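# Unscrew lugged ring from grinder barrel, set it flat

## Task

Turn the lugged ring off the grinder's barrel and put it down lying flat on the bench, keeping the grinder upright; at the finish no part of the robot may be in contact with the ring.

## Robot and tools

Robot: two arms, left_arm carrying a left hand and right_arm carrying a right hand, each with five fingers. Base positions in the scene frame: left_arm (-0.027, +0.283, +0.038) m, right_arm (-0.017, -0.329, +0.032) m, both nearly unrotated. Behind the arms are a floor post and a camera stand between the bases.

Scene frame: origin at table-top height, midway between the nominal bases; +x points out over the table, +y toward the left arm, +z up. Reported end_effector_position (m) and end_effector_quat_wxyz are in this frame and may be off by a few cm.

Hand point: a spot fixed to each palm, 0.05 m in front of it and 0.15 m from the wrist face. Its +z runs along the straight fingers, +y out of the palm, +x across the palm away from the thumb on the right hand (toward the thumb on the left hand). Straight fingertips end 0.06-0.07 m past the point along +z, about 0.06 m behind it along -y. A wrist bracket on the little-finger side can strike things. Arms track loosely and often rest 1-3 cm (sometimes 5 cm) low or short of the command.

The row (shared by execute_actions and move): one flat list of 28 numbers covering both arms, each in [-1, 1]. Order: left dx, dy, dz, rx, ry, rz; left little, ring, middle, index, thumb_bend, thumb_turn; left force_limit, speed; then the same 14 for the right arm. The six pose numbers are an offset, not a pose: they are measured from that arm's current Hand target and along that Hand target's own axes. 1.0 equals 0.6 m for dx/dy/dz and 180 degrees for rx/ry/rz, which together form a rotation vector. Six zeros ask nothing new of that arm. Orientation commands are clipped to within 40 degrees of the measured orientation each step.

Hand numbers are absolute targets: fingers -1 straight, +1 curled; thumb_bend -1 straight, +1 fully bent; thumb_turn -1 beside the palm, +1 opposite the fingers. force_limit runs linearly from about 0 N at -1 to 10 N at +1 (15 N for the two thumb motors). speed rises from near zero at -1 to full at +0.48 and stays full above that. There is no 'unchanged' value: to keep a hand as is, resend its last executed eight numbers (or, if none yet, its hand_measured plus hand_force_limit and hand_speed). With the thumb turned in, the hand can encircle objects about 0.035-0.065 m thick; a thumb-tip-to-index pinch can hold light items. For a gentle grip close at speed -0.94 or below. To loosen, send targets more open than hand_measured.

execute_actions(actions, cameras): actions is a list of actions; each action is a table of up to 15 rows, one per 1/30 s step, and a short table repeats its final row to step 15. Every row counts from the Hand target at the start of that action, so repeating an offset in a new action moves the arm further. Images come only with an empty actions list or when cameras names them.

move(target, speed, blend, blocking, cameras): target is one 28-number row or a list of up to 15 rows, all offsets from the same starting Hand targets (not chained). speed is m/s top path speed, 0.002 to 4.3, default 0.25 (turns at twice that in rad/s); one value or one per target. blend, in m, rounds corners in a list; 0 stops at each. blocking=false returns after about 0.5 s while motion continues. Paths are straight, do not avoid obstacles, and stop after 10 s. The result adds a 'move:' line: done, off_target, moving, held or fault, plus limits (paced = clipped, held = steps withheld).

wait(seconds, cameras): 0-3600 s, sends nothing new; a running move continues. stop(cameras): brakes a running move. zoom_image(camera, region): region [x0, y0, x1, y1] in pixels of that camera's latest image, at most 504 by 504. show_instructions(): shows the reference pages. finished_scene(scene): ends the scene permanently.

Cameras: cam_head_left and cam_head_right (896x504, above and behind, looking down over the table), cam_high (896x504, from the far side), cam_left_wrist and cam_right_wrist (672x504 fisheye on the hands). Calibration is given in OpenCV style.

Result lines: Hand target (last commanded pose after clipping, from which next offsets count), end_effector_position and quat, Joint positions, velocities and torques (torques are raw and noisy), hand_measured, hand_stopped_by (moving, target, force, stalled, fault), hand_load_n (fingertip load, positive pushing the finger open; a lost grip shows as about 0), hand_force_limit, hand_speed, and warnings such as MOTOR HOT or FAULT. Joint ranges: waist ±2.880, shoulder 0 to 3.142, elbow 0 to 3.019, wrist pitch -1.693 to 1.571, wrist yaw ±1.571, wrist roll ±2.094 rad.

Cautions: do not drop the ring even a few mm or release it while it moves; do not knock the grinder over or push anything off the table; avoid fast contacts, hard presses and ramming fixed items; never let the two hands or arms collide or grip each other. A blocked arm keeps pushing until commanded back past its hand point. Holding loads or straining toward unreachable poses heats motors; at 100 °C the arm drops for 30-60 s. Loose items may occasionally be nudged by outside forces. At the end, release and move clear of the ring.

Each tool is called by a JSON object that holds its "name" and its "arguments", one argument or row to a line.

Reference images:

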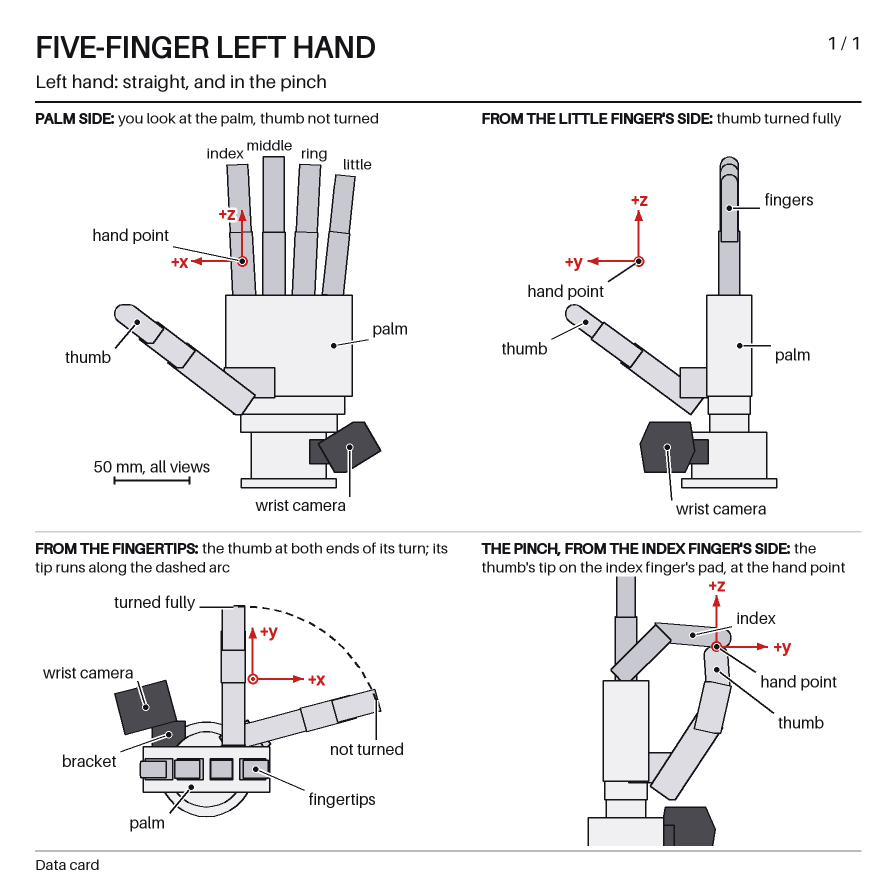

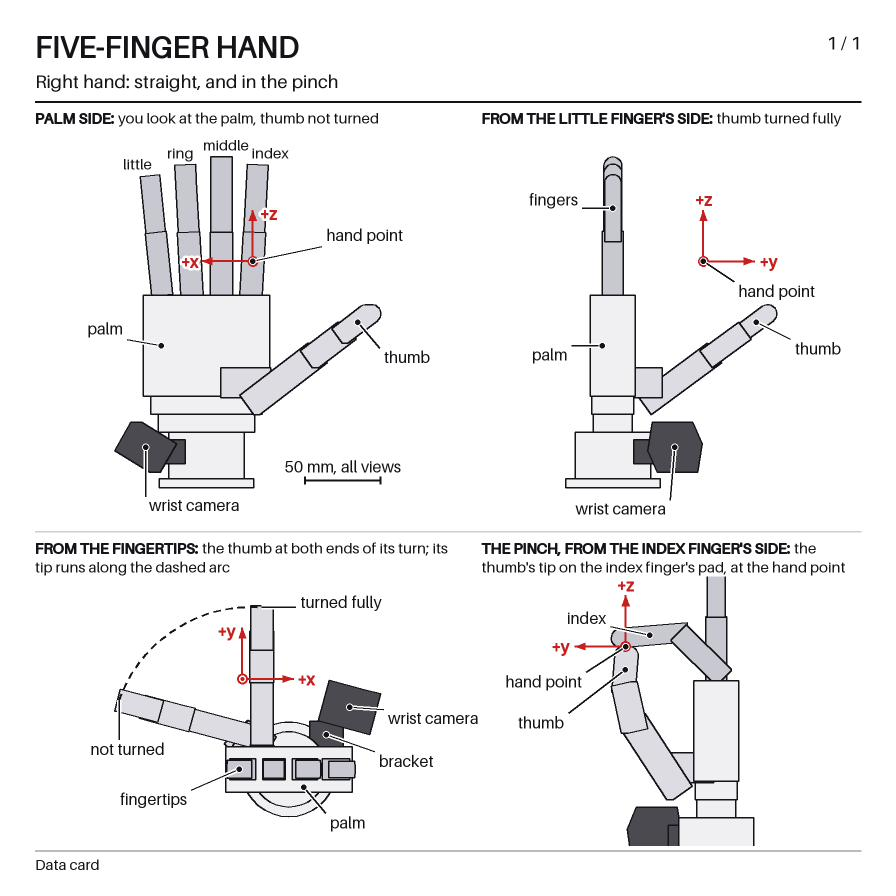

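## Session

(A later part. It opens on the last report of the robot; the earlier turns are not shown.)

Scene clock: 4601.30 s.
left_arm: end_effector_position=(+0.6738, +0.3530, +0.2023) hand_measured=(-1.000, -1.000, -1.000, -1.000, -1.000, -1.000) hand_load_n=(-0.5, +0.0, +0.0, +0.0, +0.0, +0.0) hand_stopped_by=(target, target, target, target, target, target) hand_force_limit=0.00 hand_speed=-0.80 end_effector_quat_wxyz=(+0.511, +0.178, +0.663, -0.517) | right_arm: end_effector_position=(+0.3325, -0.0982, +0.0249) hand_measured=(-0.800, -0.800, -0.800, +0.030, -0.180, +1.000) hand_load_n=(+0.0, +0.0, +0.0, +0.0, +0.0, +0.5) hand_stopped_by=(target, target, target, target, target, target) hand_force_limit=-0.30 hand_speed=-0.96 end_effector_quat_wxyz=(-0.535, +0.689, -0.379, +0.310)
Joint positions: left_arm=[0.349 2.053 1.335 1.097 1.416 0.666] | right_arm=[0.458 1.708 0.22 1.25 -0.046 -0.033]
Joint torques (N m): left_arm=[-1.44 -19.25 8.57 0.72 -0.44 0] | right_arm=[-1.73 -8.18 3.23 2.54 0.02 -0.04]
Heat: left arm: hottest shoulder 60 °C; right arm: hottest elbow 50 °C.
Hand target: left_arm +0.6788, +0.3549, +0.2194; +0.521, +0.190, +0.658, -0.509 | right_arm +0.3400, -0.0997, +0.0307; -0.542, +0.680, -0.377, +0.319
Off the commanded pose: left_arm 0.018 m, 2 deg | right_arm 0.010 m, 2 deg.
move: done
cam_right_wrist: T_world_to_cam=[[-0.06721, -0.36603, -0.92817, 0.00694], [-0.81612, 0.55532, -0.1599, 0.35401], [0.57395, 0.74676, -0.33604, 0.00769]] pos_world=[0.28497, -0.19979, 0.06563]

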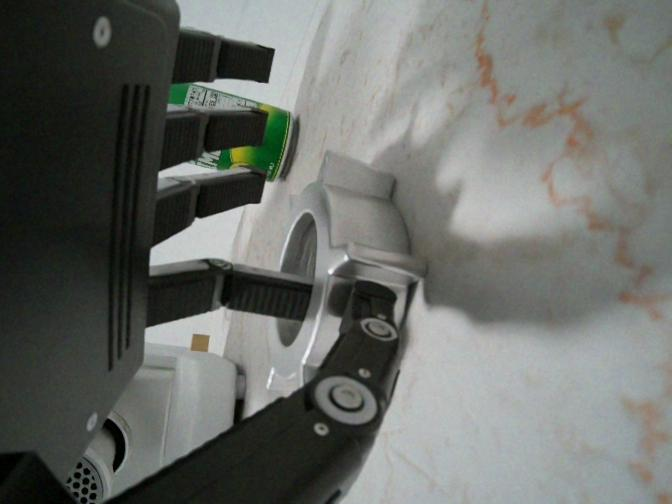

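{"name": "move", "arguments": {
  "target": [0,0,0,0,0,0,-1,-1,-1,-1,-1,-1,0,-0.8,0.003,-0.1152,-0.0195,0,0,0,-0.8,-0.8,-0.8,-0.03,-0.22,1,-0.3,-0.94],
  "speed": 0.04,
  "cameras": ["cam_head_left","cam_high","cam_right_wrist"]
}}

Scene clock: 4614.30 s.
left_arm: end_effector_position=(+0.6738, +0.3530, +0.2023) hand_measured=(-1.000, -1.000, -1.000, -1.000, -1.000, -1.000) hand_load_n=(+0.0, +0.0, +0.0, -0.5, +0.0, +0.0) hand_stopped_by=(target, target, target, target, target, target) hand_force_limit=0.00 hand_speed=-0.80 end_effector_quat_wxyz=(+0.511, +0.178, +0.663, -0.517) | right_arm: end_effector_position=(+0.3269, -0.1012, +0.0851) hand_measured=(-0.800, -0.800, -0.800, -0.030, -0.220, +1.000) hand_load_n=(+0.0, +0.0, +0.0, +0.0, +0.0, +0.0) hand_stopped_by=(target, target, target, target, target, target) hand_force_limit=-0.30 hand_speed=-0.94 end_effector_quat_wxyz=(-0.533, +0.690, -0.380, +0.309)
Joint positions: left_arm=[0.349 2.053 1.335 1.097 1.416 0.666] | right_arm=[0.458 1.3 0.223 0.833 -0.046 -0.033]
Joint torques (N m): left_arm=[-1.14 -19.37 8.51 0.81 -0.45 0] | right_arm=[-1.73 -7.36 8.7 1.05 0.04 -0.05]
Heat: left arm: hottest shoulder 60 °C; right arm: hottest elbow 49 °C.
Hand target: left_arm +0.6788, +0.3549, +0.2194; +0.521, +0.190, +0.658, -0.509 | right_arm +0.3426, -0.0982, +0.1008; -0.542, +0.680, -0.377, +0.319
Off the commanded pose: left_arm 0.018 m, 2 deg | right_arm 0.022 m, 2 deg.
move: off_target (right_arm)
cam_right_wrist: T_world_to_cam=[[-0.07192, -0.36853, -0.92683, 0.06251], [-0.81692, 0.5549, -0.15725, 0.36073], [0.57225, 0.74584, -0.34096, 0.03427]] pos_world=[0.27957, -0.20269, 0.12634]

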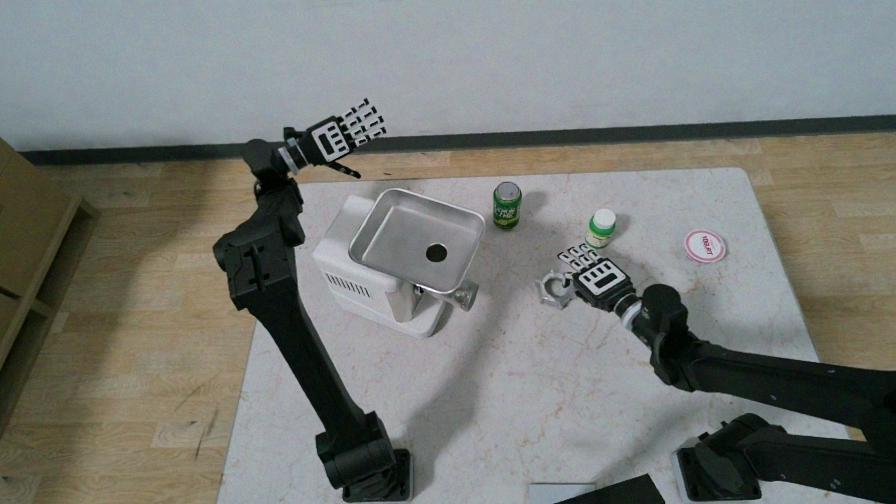

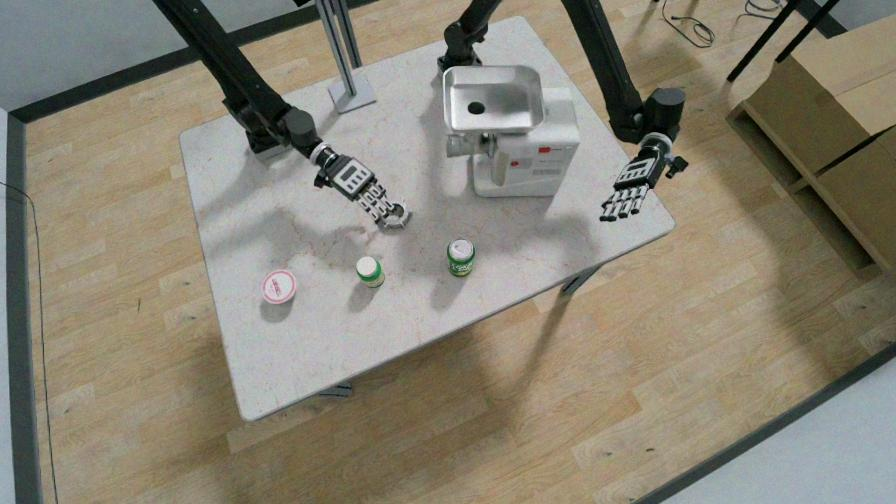

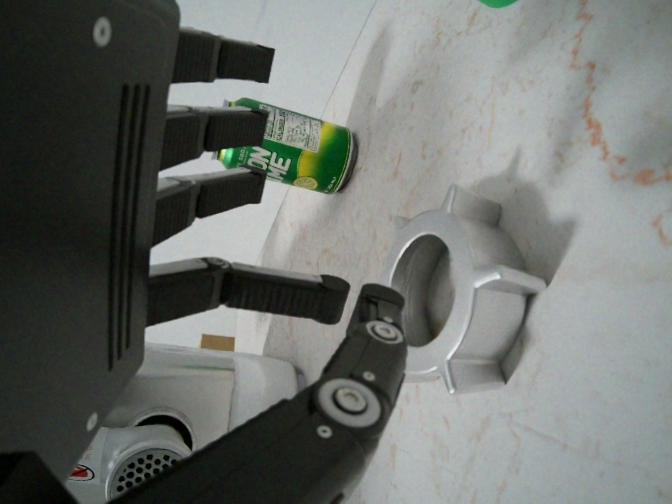

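{"name": "move", "arguments": {
  "target": [0,0,0,0,0,0,-1,-1,-1,-1,-1,-1,0,-0.8,0.0025,-0.113,-0.109,0,0,0,-0.8,-0.8,-0.8,-0.03,-0.22,1,-0.3,-0.94],
  "speed": 0.12,
  "cameras": ["all"]
}}

{"name": "zoom_image", "arguments": {
  "camera": "cam_high",
  "region": [360, 170, 440, 250]
}}

{"name": "zoom_image", "arguments": {
  "camera": "cam_head_left",
  "region": [520, 240, 600, 320]
}}

Scene clock: 4622.70 s.
left_arm: end_effector_position=(+0.6738, +0.3530, +0.2023) hand_measured=(-1.000, -1.000, -1.000, -1.000, -1.000, -1.000) hand_load_n=(+0.0, +0.0, +0.0, +0.0, +0.0, +0.0) hand_stopped_by=(target, target, target, target, target, target) hand_force_limit=0.00 hand_speed=-0.80 end_effector_quat_wxyz=(+0.511, +0.178, +0.663, -0.517) | right_arm: end_effector_position=(+0.2844, -0.1261, +0.1526) hand_measured=(-0.800, -0.800, -0.800, -0.030, -0.220, +1.000) hand_load_n=(+0.0, +0.0, +0.0, +0.0, +0.0, +0.0) hand_stopped_by=(target, target, target, target, target, target) hand_force_limit=-0.30 hand_speed=-0.94 end_effector_quat_wxyz=(-0.529, +0.693, -0.383, +0.305)
Joint positions: left_arm=[0.349 2.053 1.335 1.097 1.416 0.666] | right_arm=[0.449 0.735 0.223 0.255 -0.055 -0.033]
Joint torques (N m): left_arm=[-1.49 -18.78 8.55 0.55 -0.45 0] | right_arm=[-1.79 -3.14 13.42 1.21 0.01 -0.06]
Heat: left arm: hottest shoulder 60 °C; right arm: hottest elbow 51 °C.
Hand target: left_arm +0.6788, +0.3549, +0.2194; +0.521, +0.190, +0.658, -0.509 | right_arm +0.2995, -0.1233, +0.1806; -0.542, +0.680, -0.377, +0.319
Off the commanded pose: left_arm 0.018 m, 2 deg | right_arm 0.032 m, 3 deg.
move: off_target (right_arm)
cam_right_wrist: T_world_to_cam=[[-0.08342, -0.37212, -0.92443, 0.11535], [-0.81842, 0.55483, -0.14949, 0.34974], [0.56853, 0.7441, -0.35084, 0.10249]] pos_world=[0.23759, -0.22738, 0.19487]

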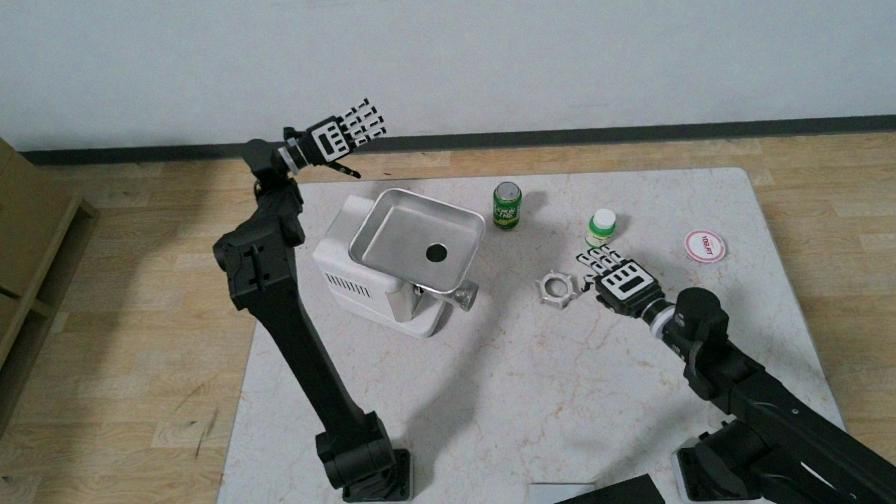

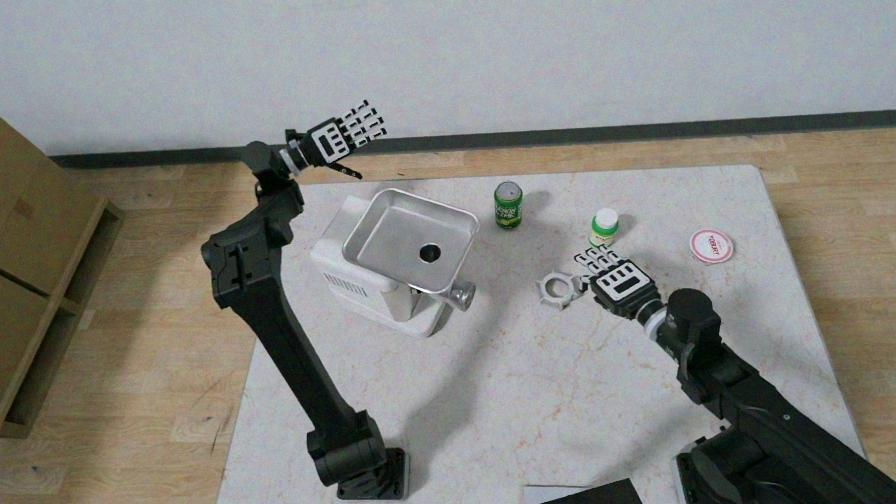

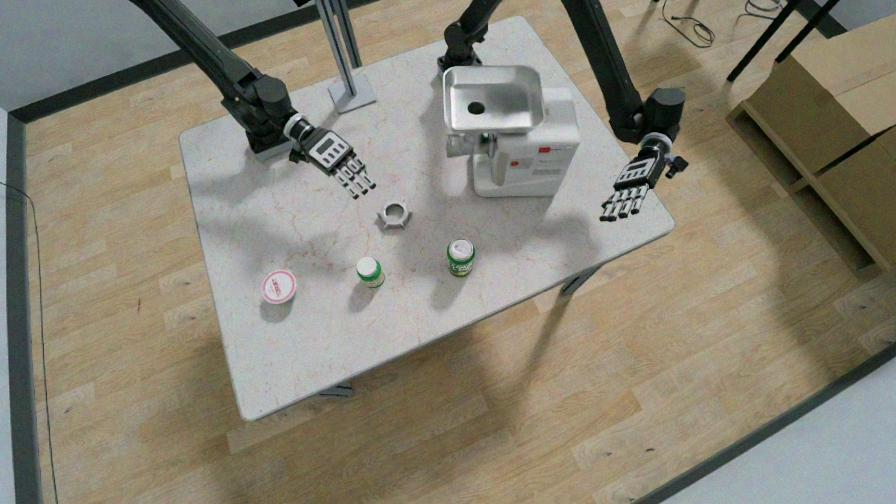

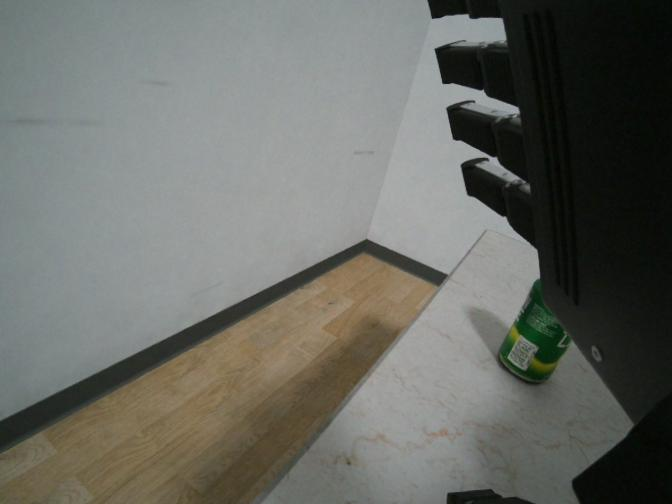

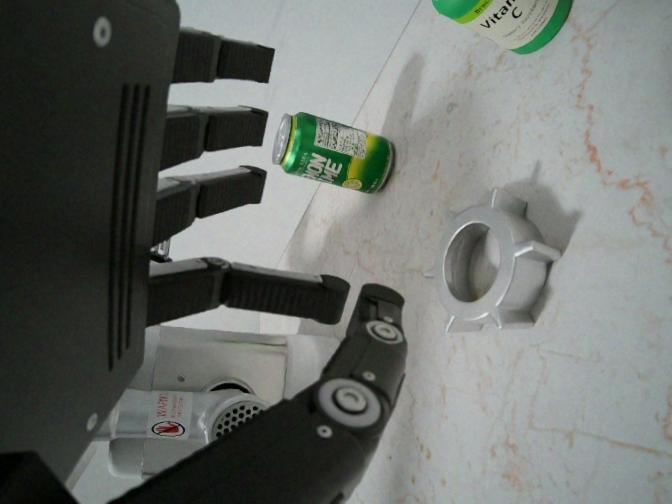

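Scaled by 6.300 from the camera's image (finer frame: 1280x720).

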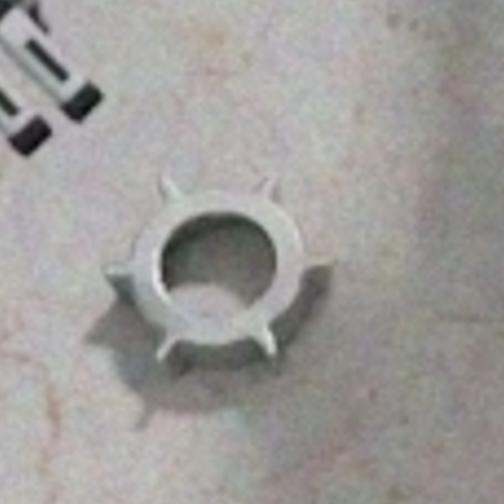

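Scaled by 6.300 from the camera's image (finer frame: 1280x720).

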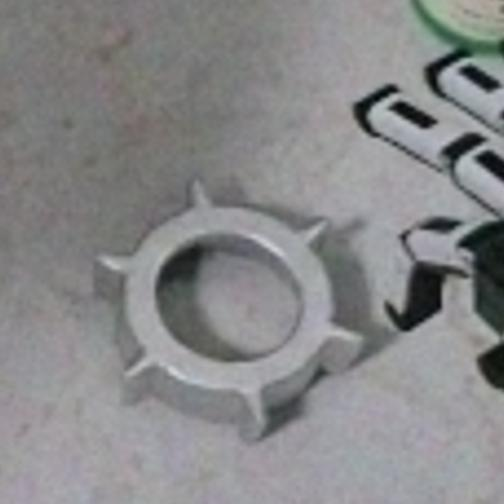

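The ring is lying flat and free of the hand, and the grinder is still standing.

{"name": "finished_scene", "arguments": {

}}

The scene is finished: the task was done.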